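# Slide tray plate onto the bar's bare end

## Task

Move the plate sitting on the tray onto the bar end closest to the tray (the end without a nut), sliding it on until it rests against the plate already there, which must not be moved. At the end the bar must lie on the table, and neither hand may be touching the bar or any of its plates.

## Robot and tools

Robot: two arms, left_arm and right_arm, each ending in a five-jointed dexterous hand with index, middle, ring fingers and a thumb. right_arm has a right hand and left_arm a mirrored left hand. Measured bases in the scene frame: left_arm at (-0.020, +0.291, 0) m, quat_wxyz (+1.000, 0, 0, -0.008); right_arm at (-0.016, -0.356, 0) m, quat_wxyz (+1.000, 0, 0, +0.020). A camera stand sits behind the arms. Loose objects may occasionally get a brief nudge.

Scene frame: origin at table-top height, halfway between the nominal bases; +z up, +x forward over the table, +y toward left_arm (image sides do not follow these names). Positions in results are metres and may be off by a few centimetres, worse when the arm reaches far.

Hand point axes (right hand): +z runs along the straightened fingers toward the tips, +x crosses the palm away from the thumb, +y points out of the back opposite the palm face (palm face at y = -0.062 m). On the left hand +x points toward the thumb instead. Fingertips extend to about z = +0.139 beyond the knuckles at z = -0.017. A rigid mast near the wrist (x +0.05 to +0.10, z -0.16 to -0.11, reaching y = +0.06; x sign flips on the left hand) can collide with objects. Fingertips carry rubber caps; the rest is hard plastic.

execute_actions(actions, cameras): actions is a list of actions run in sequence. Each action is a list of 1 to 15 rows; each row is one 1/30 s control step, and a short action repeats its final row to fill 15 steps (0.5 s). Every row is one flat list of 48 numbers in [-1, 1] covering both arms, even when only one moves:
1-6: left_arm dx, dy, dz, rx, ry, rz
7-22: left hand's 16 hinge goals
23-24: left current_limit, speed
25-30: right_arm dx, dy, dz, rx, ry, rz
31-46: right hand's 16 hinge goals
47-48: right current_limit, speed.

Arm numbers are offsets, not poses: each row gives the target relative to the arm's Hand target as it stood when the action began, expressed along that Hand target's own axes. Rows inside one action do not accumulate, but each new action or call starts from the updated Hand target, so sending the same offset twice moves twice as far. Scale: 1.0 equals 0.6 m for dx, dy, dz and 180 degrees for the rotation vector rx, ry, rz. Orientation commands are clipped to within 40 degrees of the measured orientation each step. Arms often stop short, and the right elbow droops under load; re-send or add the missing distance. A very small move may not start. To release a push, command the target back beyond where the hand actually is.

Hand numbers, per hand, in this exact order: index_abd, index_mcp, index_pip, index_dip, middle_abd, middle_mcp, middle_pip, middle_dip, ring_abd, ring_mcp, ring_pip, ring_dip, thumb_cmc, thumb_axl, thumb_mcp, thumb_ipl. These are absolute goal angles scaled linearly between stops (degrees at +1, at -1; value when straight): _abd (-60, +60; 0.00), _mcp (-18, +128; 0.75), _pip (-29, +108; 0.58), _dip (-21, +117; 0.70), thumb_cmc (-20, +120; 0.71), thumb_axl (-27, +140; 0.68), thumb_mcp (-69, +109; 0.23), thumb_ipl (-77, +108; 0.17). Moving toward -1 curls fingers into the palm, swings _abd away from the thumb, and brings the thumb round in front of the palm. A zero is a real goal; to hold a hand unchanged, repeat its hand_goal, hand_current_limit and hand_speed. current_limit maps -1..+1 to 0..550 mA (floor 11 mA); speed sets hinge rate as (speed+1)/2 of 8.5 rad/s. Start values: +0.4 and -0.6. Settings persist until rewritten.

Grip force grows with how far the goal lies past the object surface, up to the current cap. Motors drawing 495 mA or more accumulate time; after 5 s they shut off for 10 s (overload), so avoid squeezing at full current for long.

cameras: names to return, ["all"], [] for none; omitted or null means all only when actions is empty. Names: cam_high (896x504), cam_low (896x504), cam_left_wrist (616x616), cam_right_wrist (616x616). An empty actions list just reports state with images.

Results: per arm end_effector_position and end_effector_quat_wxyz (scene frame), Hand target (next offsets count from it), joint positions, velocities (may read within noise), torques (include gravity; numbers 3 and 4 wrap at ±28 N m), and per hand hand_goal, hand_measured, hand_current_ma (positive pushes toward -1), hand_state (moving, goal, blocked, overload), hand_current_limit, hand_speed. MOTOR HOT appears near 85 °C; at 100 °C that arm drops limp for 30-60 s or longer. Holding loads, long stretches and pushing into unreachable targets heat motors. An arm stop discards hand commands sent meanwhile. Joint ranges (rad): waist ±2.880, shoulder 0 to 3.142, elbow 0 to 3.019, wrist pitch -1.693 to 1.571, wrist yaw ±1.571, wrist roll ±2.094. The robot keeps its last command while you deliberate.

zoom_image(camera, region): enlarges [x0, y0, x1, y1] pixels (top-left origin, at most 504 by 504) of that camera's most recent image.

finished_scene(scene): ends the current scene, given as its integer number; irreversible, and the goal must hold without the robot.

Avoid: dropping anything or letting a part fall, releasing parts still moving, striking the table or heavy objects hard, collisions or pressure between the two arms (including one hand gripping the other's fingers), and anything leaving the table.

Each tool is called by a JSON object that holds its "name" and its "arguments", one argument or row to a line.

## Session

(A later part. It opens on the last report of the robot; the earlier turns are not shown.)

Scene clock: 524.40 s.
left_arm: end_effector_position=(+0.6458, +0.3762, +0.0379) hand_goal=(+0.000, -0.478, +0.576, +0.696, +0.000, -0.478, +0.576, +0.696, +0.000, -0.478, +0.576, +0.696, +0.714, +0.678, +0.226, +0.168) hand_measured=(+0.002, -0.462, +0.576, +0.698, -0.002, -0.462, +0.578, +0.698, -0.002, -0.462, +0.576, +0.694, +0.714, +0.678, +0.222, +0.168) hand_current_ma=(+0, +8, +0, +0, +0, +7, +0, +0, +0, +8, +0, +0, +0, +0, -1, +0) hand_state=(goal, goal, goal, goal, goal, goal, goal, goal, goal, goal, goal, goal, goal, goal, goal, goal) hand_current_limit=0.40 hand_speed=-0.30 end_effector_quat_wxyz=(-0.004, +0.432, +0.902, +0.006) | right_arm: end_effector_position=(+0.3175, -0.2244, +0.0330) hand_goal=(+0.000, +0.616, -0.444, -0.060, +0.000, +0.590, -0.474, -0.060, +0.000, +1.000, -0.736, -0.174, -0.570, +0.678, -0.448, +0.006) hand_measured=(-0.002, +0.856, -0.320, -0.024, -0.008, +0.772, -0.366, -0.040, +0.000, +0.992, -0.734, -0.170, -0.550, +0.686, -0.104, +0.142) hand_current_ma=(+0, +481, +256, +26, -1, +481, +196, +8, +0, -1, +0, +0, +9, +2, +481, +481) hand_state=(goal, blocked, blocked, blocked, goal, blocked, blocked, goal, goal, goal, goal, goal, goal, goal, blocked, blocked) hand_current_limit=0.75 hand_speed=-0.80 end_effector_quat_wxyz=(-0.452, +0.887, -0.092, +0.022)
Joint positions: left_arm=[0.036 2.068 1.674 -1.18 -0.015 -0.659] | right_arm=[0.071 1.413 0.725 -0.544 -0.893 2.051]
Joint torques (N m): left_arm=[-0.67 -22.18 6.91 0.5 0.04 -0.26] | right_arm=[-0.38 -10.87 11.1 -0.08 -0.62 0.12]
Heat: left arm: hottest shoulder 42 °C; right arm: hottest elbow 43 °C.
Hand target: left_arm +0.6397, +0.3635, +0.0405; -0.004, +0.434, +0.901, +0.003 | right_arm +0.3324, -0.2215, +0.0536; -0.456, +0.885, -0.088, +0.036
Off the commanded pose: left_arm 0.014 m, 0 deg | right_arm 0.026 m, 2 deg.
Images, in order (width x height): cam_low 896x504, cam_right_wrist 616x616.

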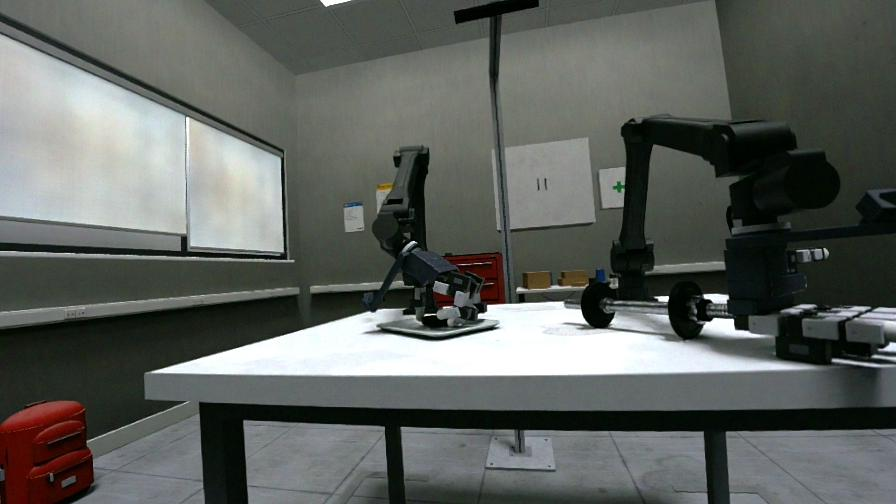

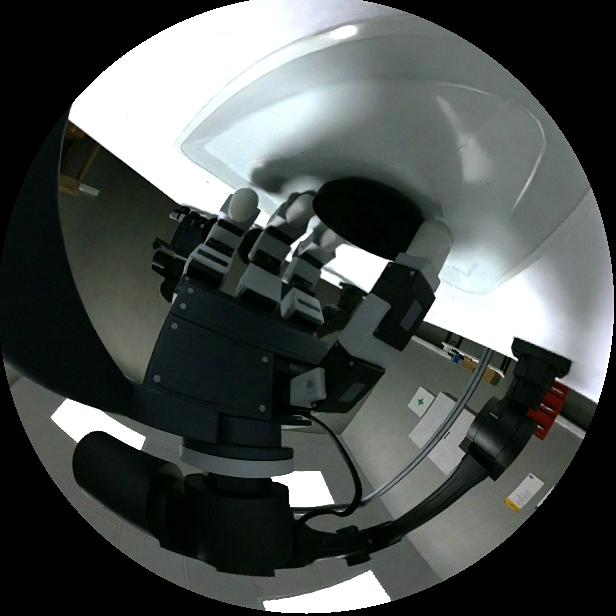

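{"name": "execute_actions", "arguments": {
  "actions": [
    [[0,0,0,0,0,0, 0,-0.479,0.576,0.696,0,-0.479,0.576,0.696,0,-0.479,0.576,0.696,0.714,0.677,0.226,0.168,0.4,-0.3, 0.01,-0.02,-0.0143,0,0,0, 0,0.616,-0.445,-0.06,0,0.589,-0.474,-0.06,0,1,-0.737,-0.174,-0.571,0.677,-0.449,0.005,0.75,-0.8]]
  ],
  "cameras": ["cam_low","cam_right_wrist"]
}}

{"name": "zoom_image", "arguments": {
  "camera": "cam_low",
  "region": [400, 280, 480, 340]
}}

Scene clock: 530.63 s.
left_arm: end_effector_position=(+0.6458, +0.3762, +0.0379) hand_goal=(+0.000, -0.478, +0.576, +0.696, +0.000, -0.478, +0.576, +0.696, +0.000, -0.478, +0.576, +0.696, +0.714, +0.678, +0.226, +0.168) hand_measured=(+0.002, -0.462, +0.576, +0.698, -0.002, -0.462, +0.578, +0.698, -0.002, -0.462, +0.576, +0.694, +0.714, +0.678, +0.222, +0.168) hand_current_ma=(+0, +8, +0, +0, +0, +7, +0, +0, +0, +8, +0, +0, +0, +0, -1, +0) hand_state=(goal, goal, goal, goal, goal, goal, goal, goal, goal, goal, goal, goal, goal, goal, goal, goal) hand_current_limit=0.40 hand_speed=-0.30 end_effector_quat_wxyz=(-0.004, +0.432, +0.902, +0.006) | right_arm: end_effector_position=(+0.3070, -0.2263, +0.0350) hand_goal=(+0.000, +0.616, -0.444, -0.060, +0.000, +0.590, -0.474, -0.060, +0.000, +1.000, -0.736, -0.174, -0.570, +0.678, -0.448, +0.006) hand_measured=(-0.002, +0.824, -0.320, -0.024, -0.008, +0.738, -0.366, -0.040, +0.000, +0.992, -0.734, -0.170, -0.548, +0.686, -0.080, +0.142) hand_current_ma=(+0, +481, +256, +26, -1, +395, +196, +8, +0, -1, +0, +0, +11, +2, +481, +481) hand_state=(goal, blocked, blocked, blocked, goal, blocked, blocked, goal, goal, goal, goal, goal, blocked, goal, blocked, blocked) hand_current_limit=0.75 hand_speed=-0.80 end_effector_quat_wxyz=(-0.445, +0.890, -0.102, +0.001)
Joint positions: left_arm=[0.036 2.068 1.674 -1.18 -0.015 -0.659] | right_arm=[0.071 1.409 0.732 -0.606 -0.889 2.048]
Joint torques (N m): left_arm=[-1.38 -20.78 6.99 0.51 -0.02 -0.2] | right_arm=[-0.79 -11.52 13.42 0.05 -0.83 0.12]
Heat: left arm: hottest shoulder 42 °C; right arm: hottest elbow 43 °C.
Hand target: left_arm +0.6397, +0.3635, +0.0405; -0.004, +0.434, +0.901, +0.003 | right_arm +0.3384, -0.2227, +0.0682; -0.455, +0.885, -0.088, +0.036
Off the commanded pose: left_arm 0.014 m, 0 deg | right_arm 0.046 m, 5 deg.
Images, in order (width x height): cam_low 896x504, cam_right_wrist 616x616.

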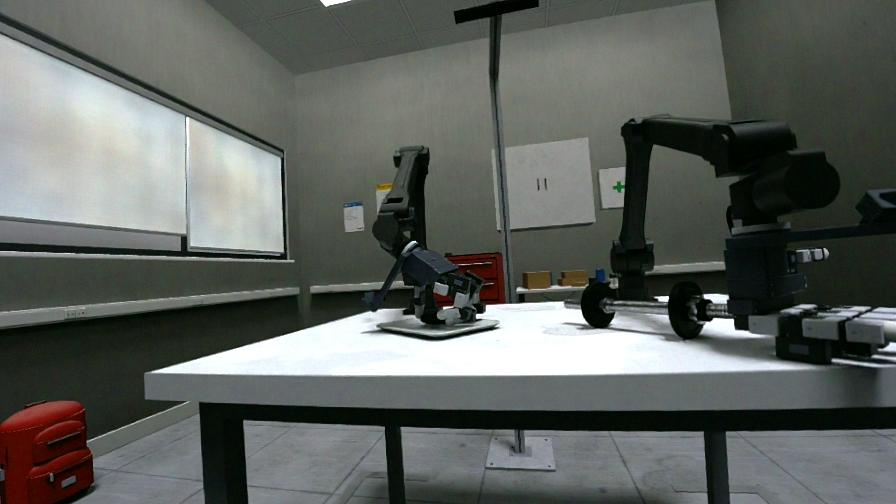

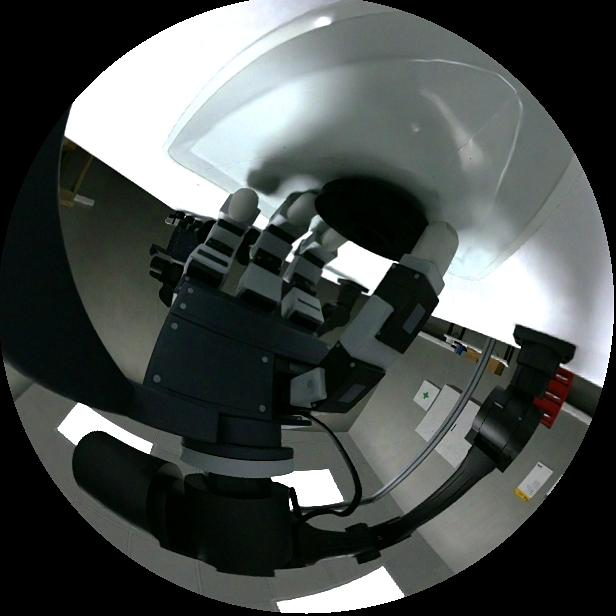

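Scaled by 6.300.

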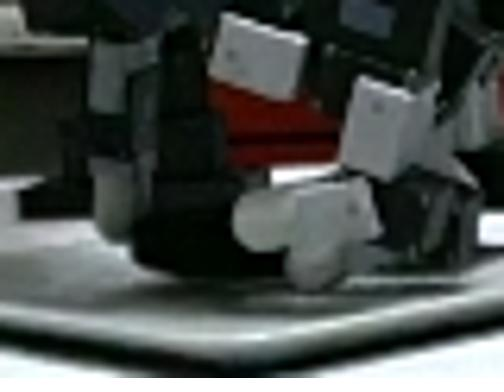

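{"name": "execute_actions", "arguments": {
  "actions": [
    [[0,0,0,0,0,0, 0,-0.479,0.576,0.696,0,-0.479,0.576,0.696,0,-0.479,0.576,0.696,0.714,0.677,0.226,0.168,0.4,-0.3, 0.0163,-0.0293,-0.0163,0,0,0, 0,0.616,-0.445,-0.06,0,0.589,-0.474,-0.06,0,1,-0.737,-0.174,-0.571,0.677,-0.449,0.005,0.75,-0.8]]
  ],
  "cameras": ["cam_low","cam_right_wrist"]
}}

{"name": "zoom_image", "arguments": {
  "camera": "cam_low",
  "region": [400, 280, 480, 340]
}}

Scene clock: 540.10 s.
left_arm: end_effector_position=(+0.6458, +0.3762, +0.0379) hand_goal=(+0.000, -0.478, +0.576, +0.696, +0.000, -0.478, +0.576, +0.696, +0.000, -0.478, +0.576, +0.696, +0.714, +0.678, +0.226, +0.168) hand_measured=(+0.002, -0.462, +0.576, +0.698, -0.002, -0.462, +0.578, +0.698, -0.002, -0.462, +0.576, +0.694, +0.714, +0.678, +0.222, +0.168) hand_current_ma=(+0, +8, +0, +0, +0, +7, +0, +0, +0, +8, +0, +0, +0, +0, -1, +0) hand_state=(goal, goal, goal, goal, goal, goal, goal, goal, goal, goal, goal, goal, goal, goal, goal, goal) hand_current_limit=0.40 hand_speed=-0.30 end_effector_quat_wxyz=(-0.004, +0.432, +0.902, +0.006) | right_arm: end_effector_position=(+0.3193, -0.2254, +0.0552) hand_goal=(+0.000, +0.616, -0.444, -0.060, +0.000, +0.590, -0.474, -0.060, +0.000, +1.000, -0.736, -0.174, -0.570, +0.678, -0.448, +0.006) hand_measured=(-0.002, +0.820, -0.320, -0.024, -0.008, +0.734, -0.366, -0.040, +0.000, +0.992, -0.734, -0.170, -0.548, +0.686, -0.078, +0.142) hand_current_ma=(+0, +481, +256, +26, -1, +376, +196, +8, +0, -1, +0, +0, +11, +2, +481, +481) hand_state=(goal, blocked, blocked, blocked, goal, blocked, blocked, goal, goal, goal, goal, goal, blocked, goal, blocked, blocked) hand_current_limit=0.75 hand_speed=-0.80 end_effector_quat_wxyz=(-0.444, +0.890, -0.101, +0.003)
Joint positions: left_arm=[0.036 2.068 1.674 -1.18 -0.015 -0.659] | right_arm=[0.071 1.399 0.789 -0.67 -0.887 2.046]
Joint torques (N m): left_arm=[-1.44 -21.36 7.09 0.57 -0.02 -0.2] | right_arm=[-0.97 -11.4 13.79 0.13 -0.92 0.09]
Heat: left arm: hottest shoulder 42 °C; right arm: hottest elbow 45 °C.
Hand target: left_arm +0.6397, +0.3635, +0.0405; -0.004, +0.434, +0.901, +0.003 | right_arm +0.3487, -0.2223, +0.0881; -0.456, +0.885, -0.088, +0.036
Off the commanded pose: left_arm 0.014 m, 0 deg | right_arm 0.044 m, 4 deg.
Images, in order (width x height): cam_low 896x504, cam_right_wrist 616x616.

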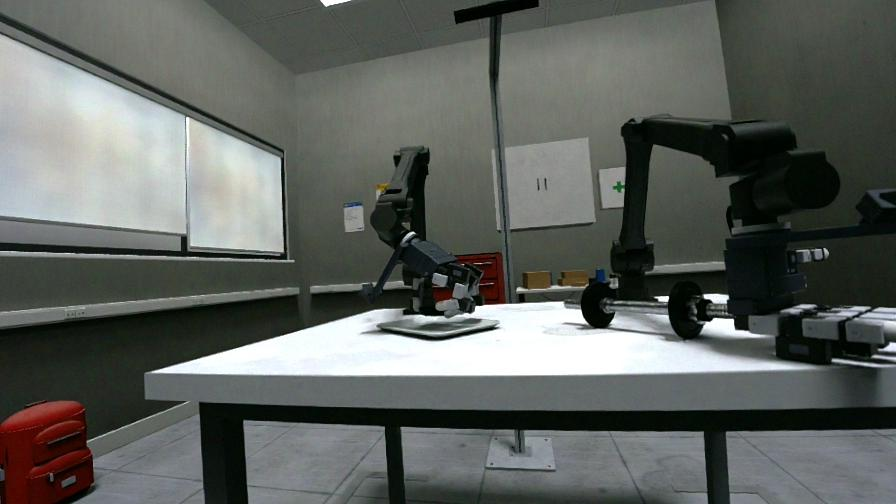

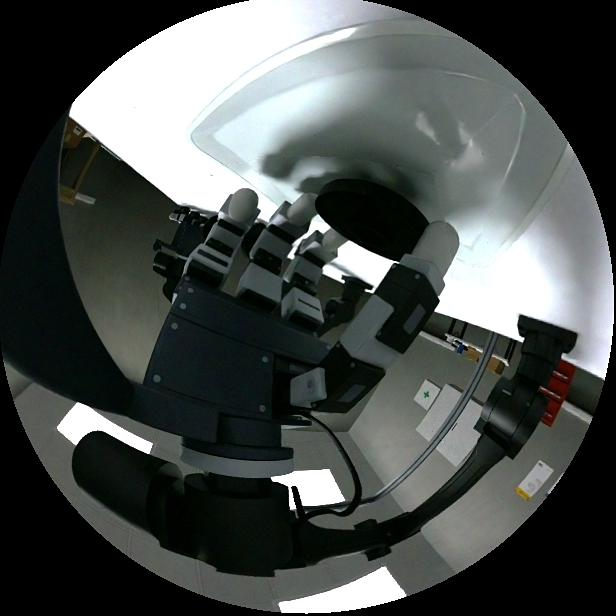

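Scaled by 6.300.

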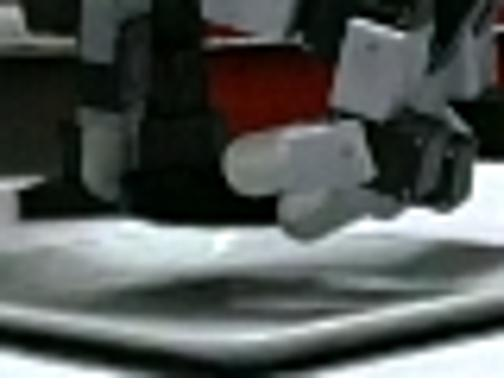

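{"name": "execute_actions", "arguments": {
  "actions": [
    [[0,0,0,0,0,0, 0,-0.479,0.576,0.696,0,-0.479,0.576,0.696,0,-0.479,0.576,0.696,0.714,0.677,0.226,0.168,0.4,-0.3, 0,-0.0478,-0.0335,0,0,0, 0,0.616,-0.445,-0.06,0,0.589,-0.474,-0.06,0,1,-0.737,-0.174,-0.571,0.677,-0.449,0.005,0.75,-0.8]],
    [[0,0,0,0,0,0, 0,-0.479,0.576,0.696,0,-0.479,0.576,0.696,0,-0.479,0.576,0.696,0.714,0.677,0.226,0.168,0.4,-0.3, 0,-0.0478,-0.0335,0,0,0, 0,0.616,-0.445,-0.06,0,0.589,-0.474,-0.06,0,1,-0.737,-0.174,-0.571,0.677,-0.449,0.005,0.75,-0.8]],
    [[0,0,0,0,0,0, 0,-0.479,0.576,0.696,0,-0.479,0.576,0.696,0,-0.479,0.576,0.696,0.714,0.677,0.226,0.168,0.4,-0.3, 0,-0.0478,-0.0335,0,0,0, 0,0.616,-0.445,-0.06,0,0.589,-0.474,-0.06,0,1,-0.737,-0.174,-0.571,0.677,-0.449,0.005,0.75,-0.8]]
  ],
  "cameras": ["cam_low","cam_right_wrist"]
}}

Scene clock: 592.30 s.
left_arm: end_effector_position=(+0.6458, +0.3762, +0.0379) hand_goal=(+0.000, -0.478, +0.576, +0.696, +0.000, -0.478, +0.576, +0.696, +0.000, -0.478, +0.576, +0.696, +0.714, +0.678, +0.226, +0.168) hand_measured=(+0.002, -0.462, +0.576, +0.698, -0.002, -0.462, +0.578, +0.698, -0.002, -0.462, +0.576, +0.694, +0.714, +0.678, +0.222, +0.168) hand_current_ma=(+0, +8, +0, +0, +0, +7, +0, +0, +0, +8, +0, +0, +0, +0, -1, +0) hand_state=(goal, goal, goal, goal, goal, goal, goal, goal, goal, goal, goal, goal, goal, goal, goal, goal) hand_current_limit=0.40 hand_speed=-0.30 end_effector_quat_wxyz=(-0.004, +0.432, +0.902, +0.006) | right_arm: end_effector_position=(+0.3273, -0.2247, +0.1540) hand_goal=(+0.000, +0.616, -0.444, -0.060, +0.000, +0.590, -0.474, -0.060, +0.000, +1.000, -0.736, -0.174, -0.570, +0.678, -0.448, +0.006) hand_measured=(-0.002, +0.820, -0.320, -0.024, -0.008, +0.732, -0.366, -0.040, +0.000, +0.992, -0.734, -0.170, -0.548, +0.686, -0.076, +0.142) hand_current_ma=(+0, +481, +256, +26, -1, +371, +196, +8, +0, -1, +0, +0, +11, +2, +481, +481) hand_state=(goal, blocked, blocked, blocked, goal, blocked, blocked, goal, goal, goal, goal, goal, blocked, goal, blocked, blocked) hand_current_limit=0.75 hand_speed=-0.80 end_effector_quat_wxyz=(-0.444, +0.891, -0.101, +0.002)
Joint positions: left_arm=[0.036 2.068 1.674 -1.18 -0.015 -0.659] | right_arm=[0.071 1.291 0.978 -0.97 -0.886 2.044]
Joint torques (N m): left_arm=[-1.49 -21.13 7.31 0.64 0.02 -0.24] | right_arm=[-0.85 -10.7 15.94 0.12 -0.95 0.11]
Heat: left arm: hottest shoulder 42 °C; right arm: hottest elbow 50 °C.
Hand target: left_arm +0.6397, +0.3635, +0.0405; -0.004, +0.434, +0.901, +0.003 | right_arm +0.3506, -0.2215, +0.1931; -0.456, +0.885, -0.088, +0.036
Off the commanded pose: left_arm 0.014 m, 0 deg | right_arm 0.046 m, 4 deg.
Images, in order (width x height): cam_low 896x504, cam_right_wrist 616x616.

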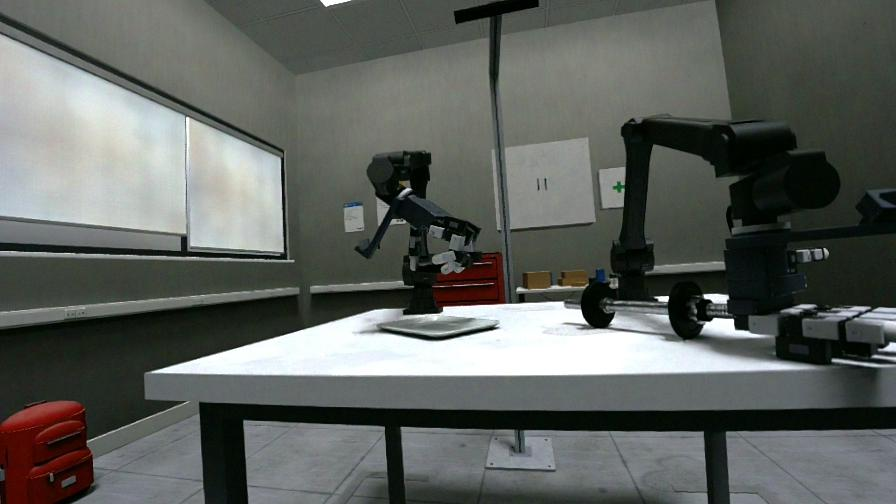

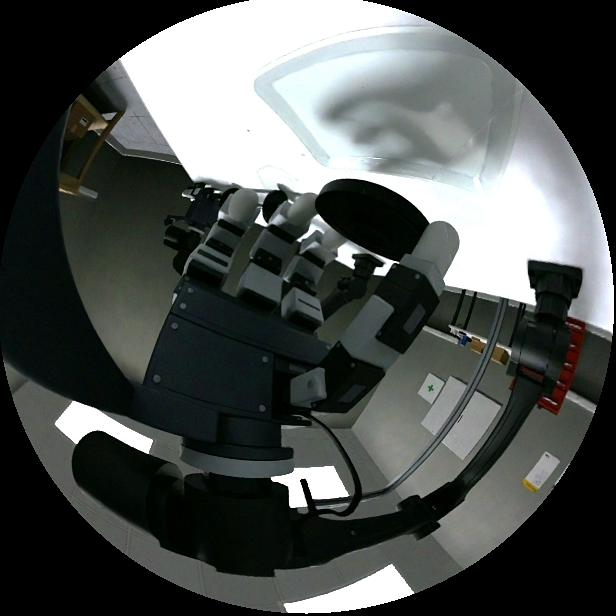

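{"name": "execute_actions", "arguments": {
  "actions": [
    [[0,0,0,0,0,0, 0,-0.479,0.576,0.696,0,-0.479,0.576,0.696,0,-0.479,0.576,0.696,0.714,0.677,0.226,0.168,0.4,-0.3, 0,-0.0478,-0.0335,0.0268,0.01,-0.0773, 0,0.616,-0.445,-0.06,0,0.589,-0.474,-0.06,0,1,-0.737,-0.174,-0.571,0.677,-0.449,0.005,0.75,-0.8]],
    [[0,0,0,0,0,0, 0,-0.479,0.576,0.696,0,-0.479,0.576,0.696,0,-0.479,0.576,0.696,0.714,0.677,0.226,0.168,0.4,-0.3, 0,0,0,0.0268,0.01,-0.0773, 0,0.616,-0.445,-0.06,0,0.589,-0.474,-0.06,0,1,-0.737,-0.174,-0.60,0.677,-0.449,0.005,0.75,-0.8]],
    [[0,0,0,0,0,0, 0,-0.479,0.576,0.696,0,-0.479,0.576,0.696,0,-0.479,0.576,0.696,0.714,0.677,0.226,0.168,0.4,-0.3, 0,0,0,0.0268,0.01,-0.0773, 0,0.616,-0.445,-0.06,0,0.589,-0.474,-0.06,0,1,-0.737,-0.174,-0.63,0.677,-0.449,0.005,0.75,-0.8]]
  ],
  "cameras": ["cam_low","cam_right_wrist"]
}}

Scene clock: 598.87 s.
left_arm: end_effector_position=(+0.6458, +0.3762, +0.0379) hand_goal=(+0.000, -0.478, +0.576, +0.696, +0.000, -0.478, +0.576, +0.696, +0.000, -0.478, +0.576, +0.696, +0.714, +0.678, +0.226, +0.168) hand_measured=(+0.002, -0.462, +0.576, +0.698, -0.002, -0.462, +0.578, +0.698, -0.002, -0.462, +0.576, +0.694, +0.714, +0.678, +0.222, +0.168) hand_current_ma=(+0, +8, +0, +0, +0, +7, +0, +0, +0, +8, +0, +0, +0, +0, -1, +0) hand_state=(goal, goal, goal, goal, goal, goal, goal, goal, goal, goal, goal, goal, goal, goal, goal, goal) hand_current_limit=0.40 hand_speed=-0.30 end_effector_quat_wxyz=(-0.004, +0.432, +0.902, +0.006) | right_arm: end_effector_position=(+0.3398, -0.2195, +0.2065) hand_goal=(+0.000, +0.616, -0.444, -0.060, +0.000, +0.590, -0.474, -0.060, +0.000, +1.000, -0.736, -0.174, -0.630, +0.678, -0.448, +0.006) hand_measured=(+0.002, +0.804, -0.320, -0.024, -0.008, +0.708, -0.366, -0.040, +0.000, +0.992, -0.734, -0.170, -0.542, +0.698, -0.064, +0.142) hand_current_ma=(+0, +481, +256, +27, -1, +260, +195, +9, +0, -1, +0, +0, +139, +12, +481, +481) hand_state=(goal, blocked, blocked, blocked, goal, blocked, blocked, goal, goal, goal, goal, goal, blocked, goal, blocked, blocked) hand_current_limit=0.75 hand_speed=-0.80 end_effector_quat_wxyz=(-0.515, +0.806, +0.196, +0.216)
Joint positions: left_arm=[0.036 2.068 1.674 -1.18 -0.015 -0.659] | right_arm=[0.006 1.065 0.852 -0.898 -1.137 1.435]
Joint torques (N m): left_arm=[-1.38 -22.3 6.83 0.39 0.06 -0.3] | right_arm=[-1.55 -7.82 11.58 1.5 -1.3 -0.26]
Heat: left arm: hottest shoulder 42 °C; right arm: hottest elbow 49 °C.
Hand target: left_arm +0.6397, +0.3635, +0.0405; -0.004, +0.434, +0.901, +0.003 | right_arm +0.3513, -0.2213, +0.2281; -0.514, +0.793, +0.217, +0.247
Off the commanded pose: left_arm 0.014 m, 0 deg | right_arm 0.025 m, 5 deg.
Images, in order (width x height): cam_low 896x504, cam_right_wrist 616x616.

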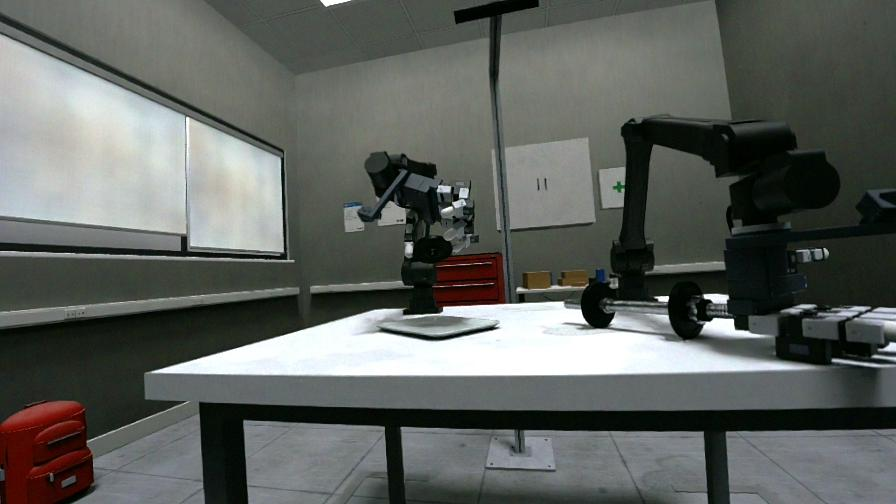

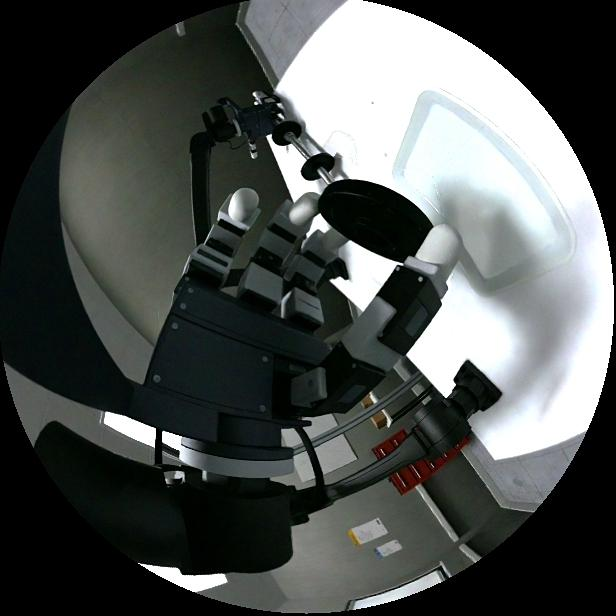

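{"name": "execute_actions", "arguments": {
  "actions": [
    [[0,0,0,0,0,0, 0,-0.479,0.576,0.696,0,-0.479,0.576,0.696,0,-0.479,0.576,0.696,0.714,0.677,0.226,0.168,0.4,-0.3, -0.02,-0.052,0.07,0.0268,0.01,-0.0773, 0,0.616,-0.445,-0.06,0,0.589,-0.474,-0.06,0,1,-0.737,-0.174,-0.65,0.677,-0.449,0.005,0.75,-0.8]],
    [[0,0,0,0,0,0, 0,-0.479,0.576,0.696,0,-0.479,0.576,0.696,0,-0.479,0.576,0.696,0.714,0.677,0.226,0.168,0.4,-0.3, -0.0098,-0.0497,0.0742,0.0268,0.01,-0.0773, 0,0.616,-0.445,-0.06,0,0.589,-0.474,-0.06,0,1,-0.737,-0.174,-0.66,0.677,-0.449,0.005,0.75,-0.8]],
    [[0,0,0,0,0,0, 0,-0.479,0.576,0.696,0,-0.479,0.576,0.696,0,-0.479,0.576,0.696,0.714,0.677,0.226,0.168,0.4,-0.3, -0.0008,-0.0445,0.0778,0.0268,0.01,-0.0773, 0,0.616,-0.445,-0.06,0,0.589,-0.474,-0.06,0,1,-0.737,-0.174,-0.66,0.677,-0.449,0.005,0.75,-0.8]],
    [[0,0,0,0,0,0, 0,-0.479,0.576,0.696,0,-0.479,0.576,0.696,0,-0.479,0.576,0.696,0.714,0.677,0.226,0.168,0.4,-0.3, 0,0,0,0.0268,0.01,-0.0773, 0,0.616,-0.445,-0.06,0,0.589,-0.474,-0.06,0,1,-0.737,-0.174,-0.66,0.677,-0.449,0.005,0.75,-0.8]]
  ],
  "cameras": ["cam_high","cam_low","cam_right_wrist"]
}}

Scene clock: 611.67 s.
left_arm: end_effector_position=(+0.6458, +0.3762, +0.0379) hand_goal=(+0.000, -0.478, +0.576, +0.696, +0.000, -0.478, +0.576, +0.696, +0.000, -0.478, +0.576, +0.696, +0.714, +0.678, +0.226, +0.168) hand_measured=(+0.002, -0.462, +0.576, +0.698, -0.002, -0.462, +0.578, +0.698, -0.002, -0.462, +0.576, +0.694, +0.714, +0.678, +0.222, +0.168) hand_current_ma=(+0, +8, +0, +0, +0, +7, +0, +0, +0, +8, +0, +0, +0, +0, -1, +0) hand_state=(goal, goal, goal, goal, goal, goal, goal, goal, goal, goal, goal, goal, goal, goal, goal, goal) hand_current_limit=0.40 hand_speed=-0.30 end_effector_quat_wxyz=(-0.004, +0.432, +0.902, +0.006) | right_arm: end_effector_position=(+0.2734, -0.0763, +0.1919) hand_goal=(+0.000, +0.616, -0.444, -0.060, +0.000, +0.590, -0.474, -0.060, +0.000, +1.000, -0.736, -0.174, -0.660, +0.678, -0.448, +0.006) hand_measured=(+0.004, +0.774, -0.320, -0.024, -0.008, +0.686, -0.384, -0.040, +0.000, +0.996, -0.734, -0.170, -0.546, +0.706, -0.042, +0.142) hand_current_ma=(+0, +445, +255, +27, -1, +179, +141, +9, +0, -1, +0, +0, +225, +24, +481, +481) hand_state=(goal, blocked, blocked, blocked, goal, blocked, blocked, goal, goal, goal, goal, goal, blocked, blocked, blocked, blocked) hand_current_limit=0.75 hand_speed=-0.80 end_effector_quat_wxyz=(-0.496, +0.536, +0.541, +0.418)
Joint positions: left_arm=[0.036 2.068 1.674 -1.18 -0.015 -0.659] | right_arm=[0.409 0.931 0.394 0.107 -1.179 1.25]
Joint torques (N m): left_arm=[-1.26 -21.6 7.16 0.72 0.03 -0.22] | right_arm=[-1.55 -5.07 11.62 3.64 -0.67 -0.58]
Heat: left arm: hottest shoulder 42 °C; right arm: hottest elbow 49 °C.
Hand target: left_arm +0.6397, +0.3635, +0.0405; -0.004, +0.434, +0.901, +0.003 | right_arm +0.2884, -0.0728, +0.2282; +0.472, -0.490, -0.565, -0.466
Off the commanded pose: left_arm 0.014 m, 0 deg | right_arm 0.039 m, 8 deg.
Images, in order (width x height): cam_high 896x504, cam_low 896x504, cam_right_wrist 616x616.

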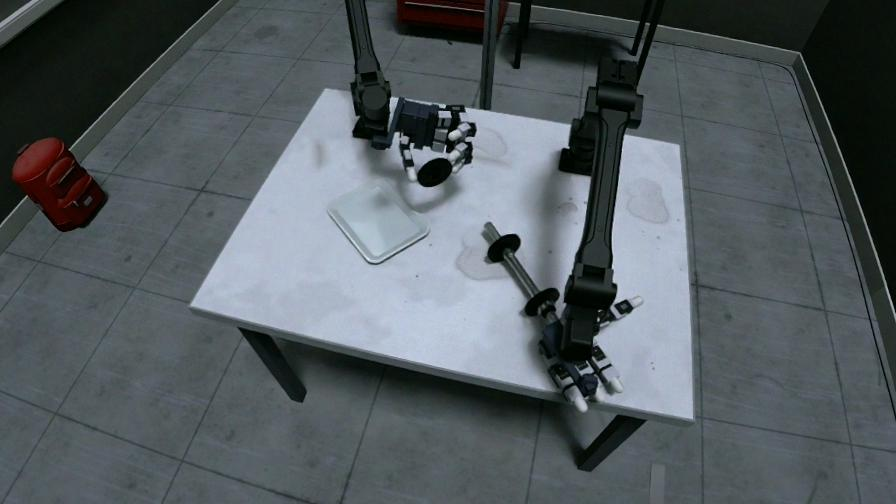

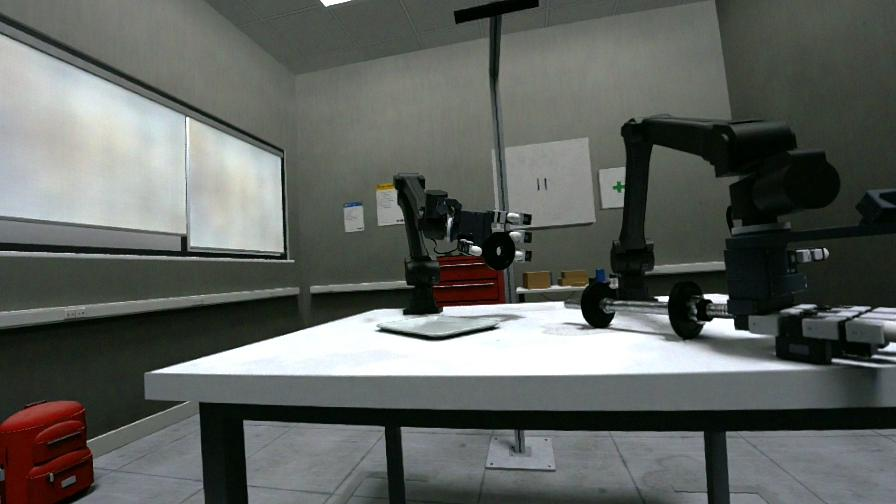

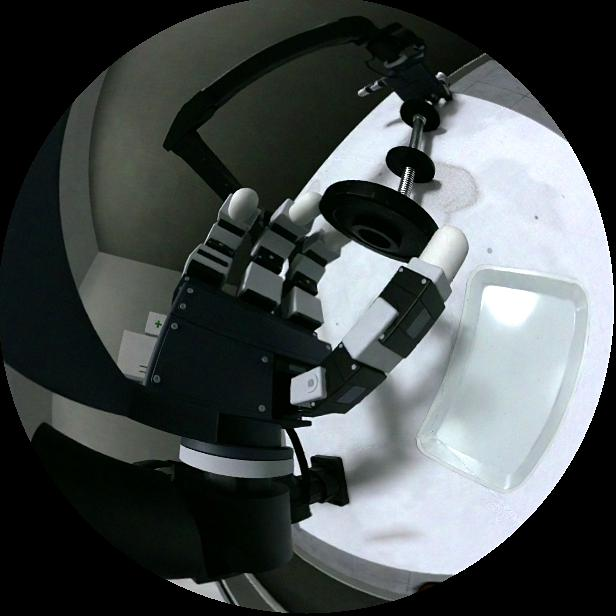

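{"name": "execute_actions", "arguments": {
  "actions": [
    [[0,-0.02,0,0,0,0, 0,-0.479,0.576,0.696,0,-0.479,0.576,0.696,0,-0.479,0.576,0.696,0.714,0.677,0.226,0.168,0.4,-0.3, -0.031,-0.0207,0.0585,0,0.0144,-0.0205, 0,0.616,-0.445,-0.06,0,0.589,-0.474,-0.06,0,1,-0.737,-0.174,-0.66,0.677,-0.449,0.005,0.75,-0.8]],
    [[0,-0.015,0,0,0,0, 0,-0.479,0.576,0.696,0,-0.479,0.576,0.696,0,-0.479,0.576,0.696,0.714,0.677,0.226,0.168,0.4,-0.3, -0.031,-0.0207,0.0585,0,0.0144,-0.0205, 0,0.616,-0.445,-0.06,0,0.589,-0.474,-0.06,0,1,-0.737,-0.174,-0.66,0.677,-0.449,0.005,0.75,-0.8]],
    [[0,0,0,0,0,0, 0,-0.479,0.576,0.696,0,-0.479,0.576,0.696,0,-0.479,0.576,0.696,0.714,0.677,0.226,0.168,0.4,-0.3, -0.031,-0.0207,0.0585,0,0,0, 0,0.616,-0.445,-0.06,0,0.589,-0.474,-0.06,0,1,-0.737,-0.174,-0.66,0.677,-0.449,0.005,0.75,-0.8]]
  ],
  "cameras": ["cam_high","cam_low","cam_right_wrist"]
}}

{"name": "zoom_image", "arguments": {
  "camera": "cam_high",
  "region": [380, 100, 580, 300]
}}

{"name": "zoom_image", "arguments": {
  "camera": "cam_low",
  "region": [440, 200, 760, 360]
}}

Scene clock: 627.20 s.
left_arm: end_effector_position=(+0.6337, +0.3780, +0.0388) hand_goal=(+0.000, -0.478, +0.576, +0.696, +0.000, -0.478, +0.576, +0.696, +0.000, -0.478, +0.576, +0.696, +0.714, +0.678, +0.226, +0.168) hand_measured=(+0.002, -0.462, +0.576, +0.698, -0.002, -0.462, +0.578, +0.698, -0.002, -0.462, +0.576, +0.694, +0.714, +0.678, +0.222, +0.168) hand_current_ma=(+0, +8, +0, +0, +0, +7, +0, +0, +0, +8, +0, +0, +0, +0, -1, +0) hand_state=(goal, goal, goal, goal, goal, goal, goal, goal, goal, goal, goal, goal, goal, goal, goal, goal) hand_current_limit=0.40 hand_speed=-0.30 end_effector_quat_wxyz=(+0.001, +0.423, +0.906, +0.012) | right_arm: end_effector_position=(+0.2400, +0.0111, +0.1204) hand_goal=(+0.000, +0.616, -0.444, -0.060, +0.000, +0.590, -0.474, -0.060, +0.000, +1.000, -0.736, -0.174, -0.660, +0.678, -0.448, +0.006) hand_measured=(+0.004, +0.774, -0.320, -0.024, -0.008, +0.686, -0.388, -0.040, +0.000, +0.998, -0.734, -0.172, -0.546, +0.708, -0.042, +0.142) hand_current_ma=(+0, +445, +252, +27, -1, +179, +130, +9, +0, +0, +0, +0, +225, +28, +481, +481) hand_state=(goal, blocked, blocked, blocked, goal, blocked, blocked, goal, goal, goal, goal, goal, blocked, blocked, blocked, blocked) hand_current_limit=0.75 hand_speed=-0.80 end_effector_quat_wxyz=(-0.478, +0.483, +0.566, +0.467)
Joint positions: left_arm=[0.036 2.033 1.615 -1.141 -0.021 -0.678] | right_arm=[0.757 1.422 0.28 0.979 -0.859 1.379]
Joint torques (N m): left_arm=[-2.67 -21.42 6.34 0.39 0.23 -0.28] | right_arm=[-0.15 -8.59 8.38 4.29 0.07 -0.45]
Heat: left arm: hottest shoulder 42 °C; right arm: hottest elbow 47 °C.
Hand target: left_arm +0.6232, +0.3506, +0.0405; -0.004, +0.434, +0.901, +0.003 | right_arm +0.2502, +0.0249, +0.1604; -0.467, +0.432, +0.574, +0.517
Off the commanded pose: left_arm 0.029 m, 2 deg | right_arm 0.044 m, 8 deg.
Images, in order (width x height): cam_high 896x504, cam_low 896x504, cam_right_wrist 616x616.

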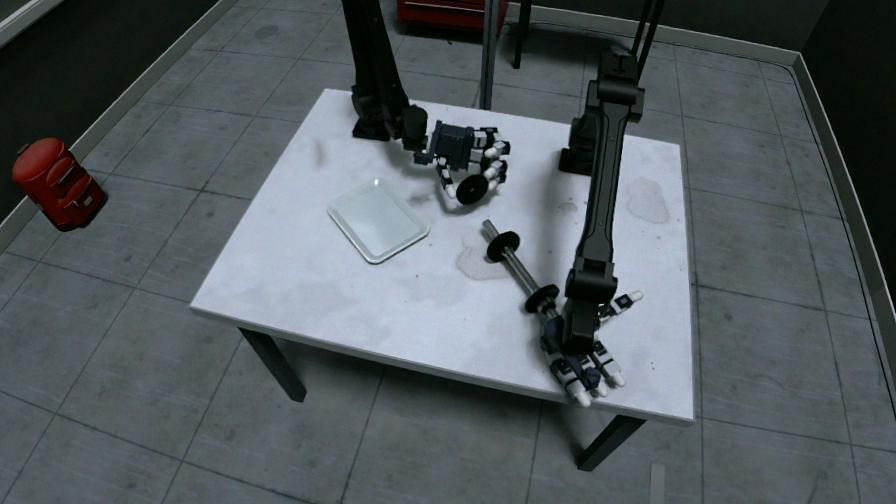

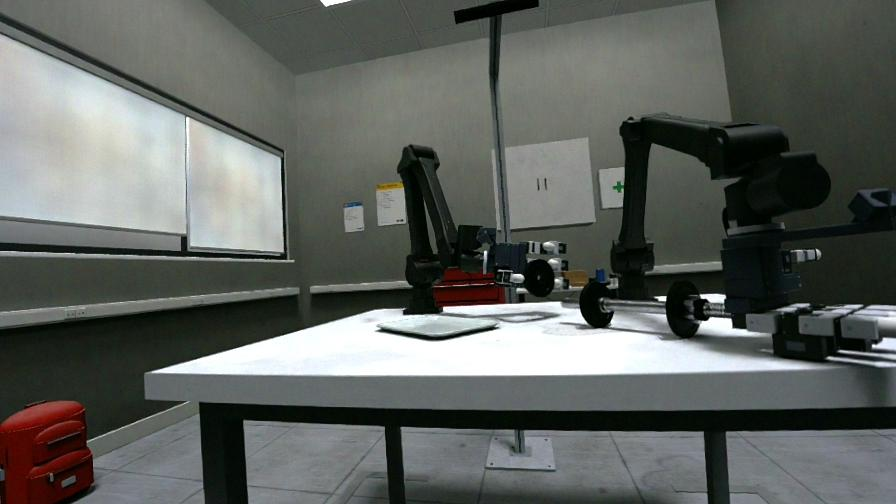

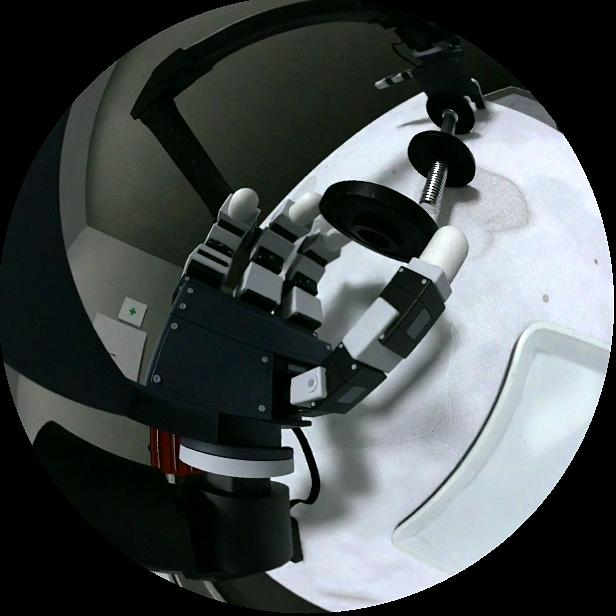

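Scaled by 2.520.

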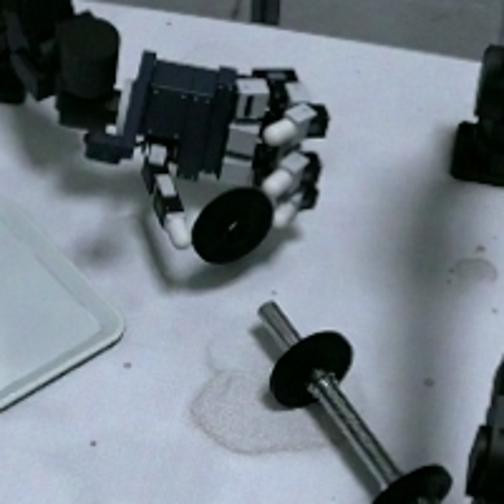

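Scaled by 1.575.

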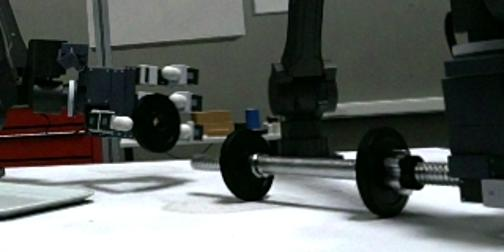

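{"name": "execute_actions", "arguments": {
  "actions": [
    [[0,-0.01,0,0,0,0, 0,-0.479,0.576,0.696,0,-0.479,0.576,0.696,0,-0.479,0.576,0.696,0.714,0.677,0.226,0.168,0.4,-0.3, -0.045,-0.011,0.005,0,0,0, 0,0.616,-0.445,-0.06,0,0.589,-0.474,-0.06,0,1,-0.737,-0.174,-0.66,0.677,-0.449,0.005,0.75,-0.8]],
    [[0,0,0,0,0,0, 0,-0.479,0.576,0.696,0,-0.479,0.576,0.696,0,-0.479,0.576,0.696,0.714,0.677,0.226,0.168,0.4,-0.3, -0.044,-0.011,0.005,0,0,0, 0,0.616,-0.445,-0.06,0,0.589,-0.474,-0.06,0,1,-0.737,-0.174,-0.66,0.677,-0.449,0.005,0.75,-0.8]]
  ],
  "cameras": ["cam_high","cam_low","cam_right_wrist"]
}}

{"name": "zoom_image", "arguments": {
  "camera": "cam_high",
  "region": [420, 130, 580, 290]
}}

{"name": "zoom_image", "arguments": {
  "camera": "cam_low",
  "region": [480, 230, 660, 350]
}}

{"name": "zoom_image", "arguments": {
  "camera": "cam_right_wrist",
  "region": [280, 60, 540, 320]
}}

Scene clock: 654.70 s.
left_arm: end_effector_position=(+0.6307, +0.3786, +0.0394) hand_goal=(+0.000, -0.478, +0.576, +0.696, +0.000, -0.478, +0.576, +0.696, +0.000, -0.478, +0.576, +0.696, +0.714, +0.678, +0.226, +0.168) hand_measured=(+0.002, -0.462, +0.576, +0.698, -0.002, -0.462, +0.578, +0.698, -0.002, -0.462, +0.576, +0.694, +0.714, +0.678, +0.222, +0.168) hand_current_ma=(+0, +8, +0, +0, +0, +7, +0, +0, +0, +8, +0, +0, +0, +0, -1, +0) hand_state=(goal, goal, goal, goal, goal, goal, goal, goal, goal, goal, goal, goal, goal, goal, goal, goal) hand_current_limit=0.40 hand_speed=-0.30 end_effector_quat_wxyz=(+0.002, +0.421, +0.907, +0.015) | right_arm: end_effector_position=(+0.2411, +0.0159, +0.0713) hand_goal=(+0.000, +0.616, -0.444, -0.060, +0.000, +0.590, -0.474, -0.060, +0.000, +1.000, -0.736, -0.174, -0.660, +0.678, -0.448, +0.006) hand_measured=(+0.004, +0.774, -0.322, -0.024, -0.006, +0.686, -0.388, -0.040, +0.000, +1.000, -0.734, -0.172, -0.548, +0.710, -0.042, +0.142) hand_current_ma=(+1, +445, +251, +27, -1, +179, +130, +9, +0, +0, +0, +0, +219, +29, +481, +481) hand_state=(goal, blocked, blocked, blocked, goal, blocked, blocked, goal, goal, goal, goal, goal, blocked, blocked, blocked, blocked) hand_current_limit=0.75 hand_speed=-0.80 end_effector_quat_wxyz=(-0.476, +0.481, +0.565, +0.472)
Joint positions: left_arm=[0.035 2.023 1.599 -1.13 -0.024 -0.683] | right_arm=[0.77 1.72 0.28 1.288 -0.841 1.382]
Joint torques (N m): left_arm=[-3.55 -20.07 6.06 0.06 0.39 -0.27] | right_arm=[0.26 -10.05 5.03 4.3 0.07 -0.47]
Heat: left arm: hottest elbow 40 °C; right arm: hottest elbow 46 °C.
Hand target: left_arm +0.6186, +0.3467, +0.0404; -0.004, +0.434, +0.901, +0.003 | right_arm +0.2470, +0.0289, +0.1053; -0.467, +0.432, +0.574, +0.517
Off the commanded pose: left_arm 0.034 m, 2 deg | right_arm 0.037 m, 8 deg.
Images, in order (width x height): cam_high 896x504, cam_low 896x504, cam_right_wrist 616x616.

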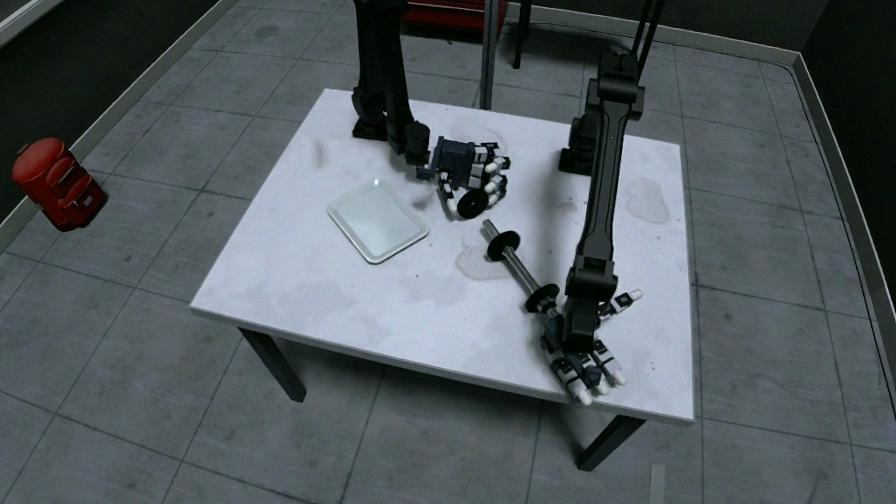

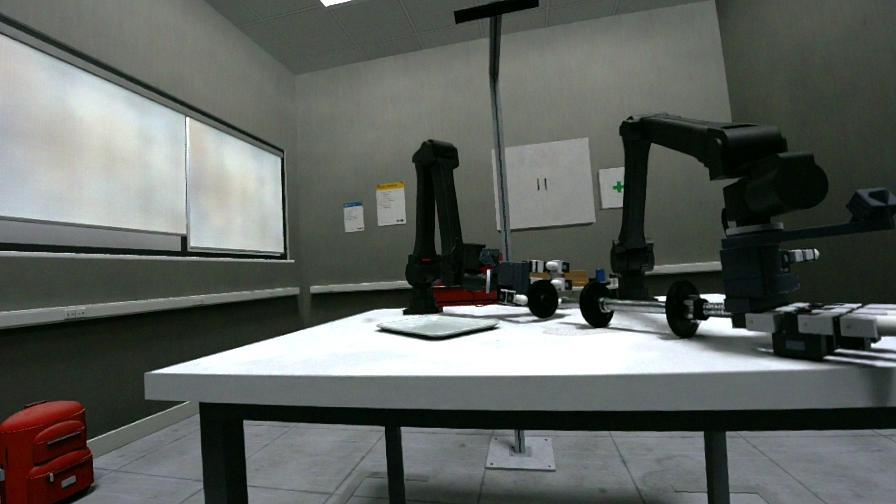

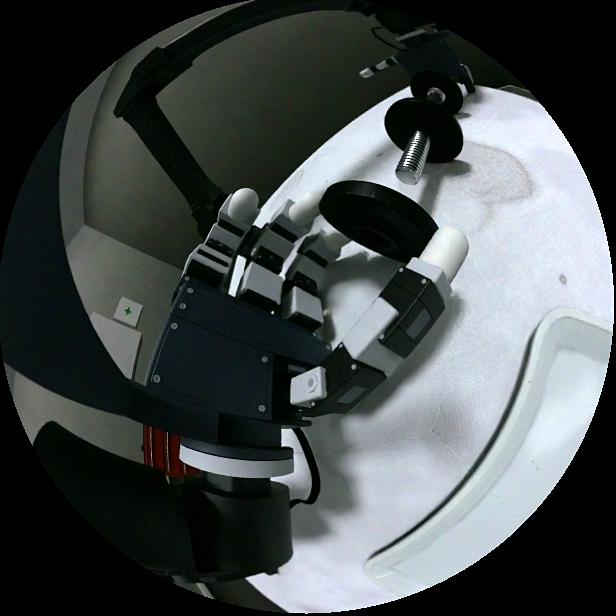

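Scaled by 3.150.

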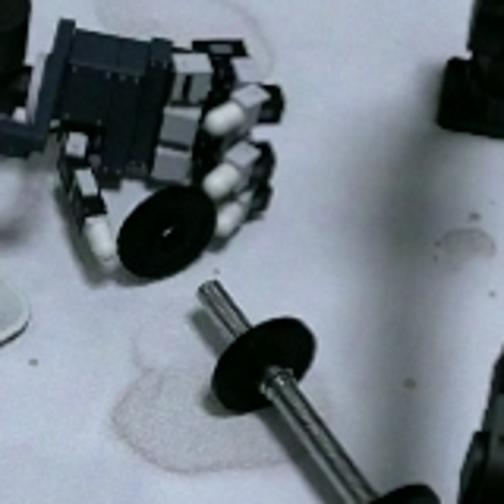

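Scaled by 2.800.

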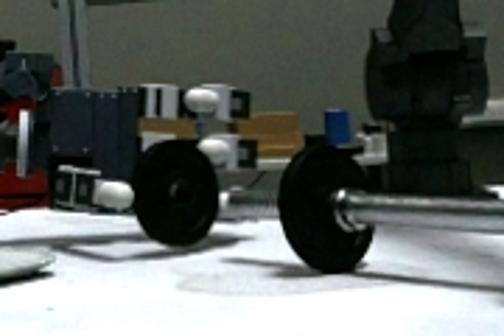

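Scaled by 1.938 from the camera's 616x616 image, which has a finer 880x880 frame.

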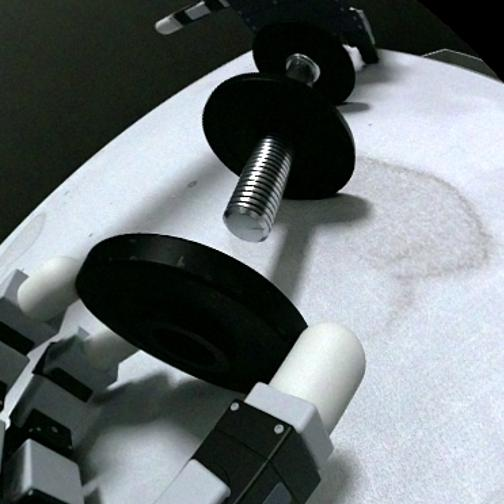

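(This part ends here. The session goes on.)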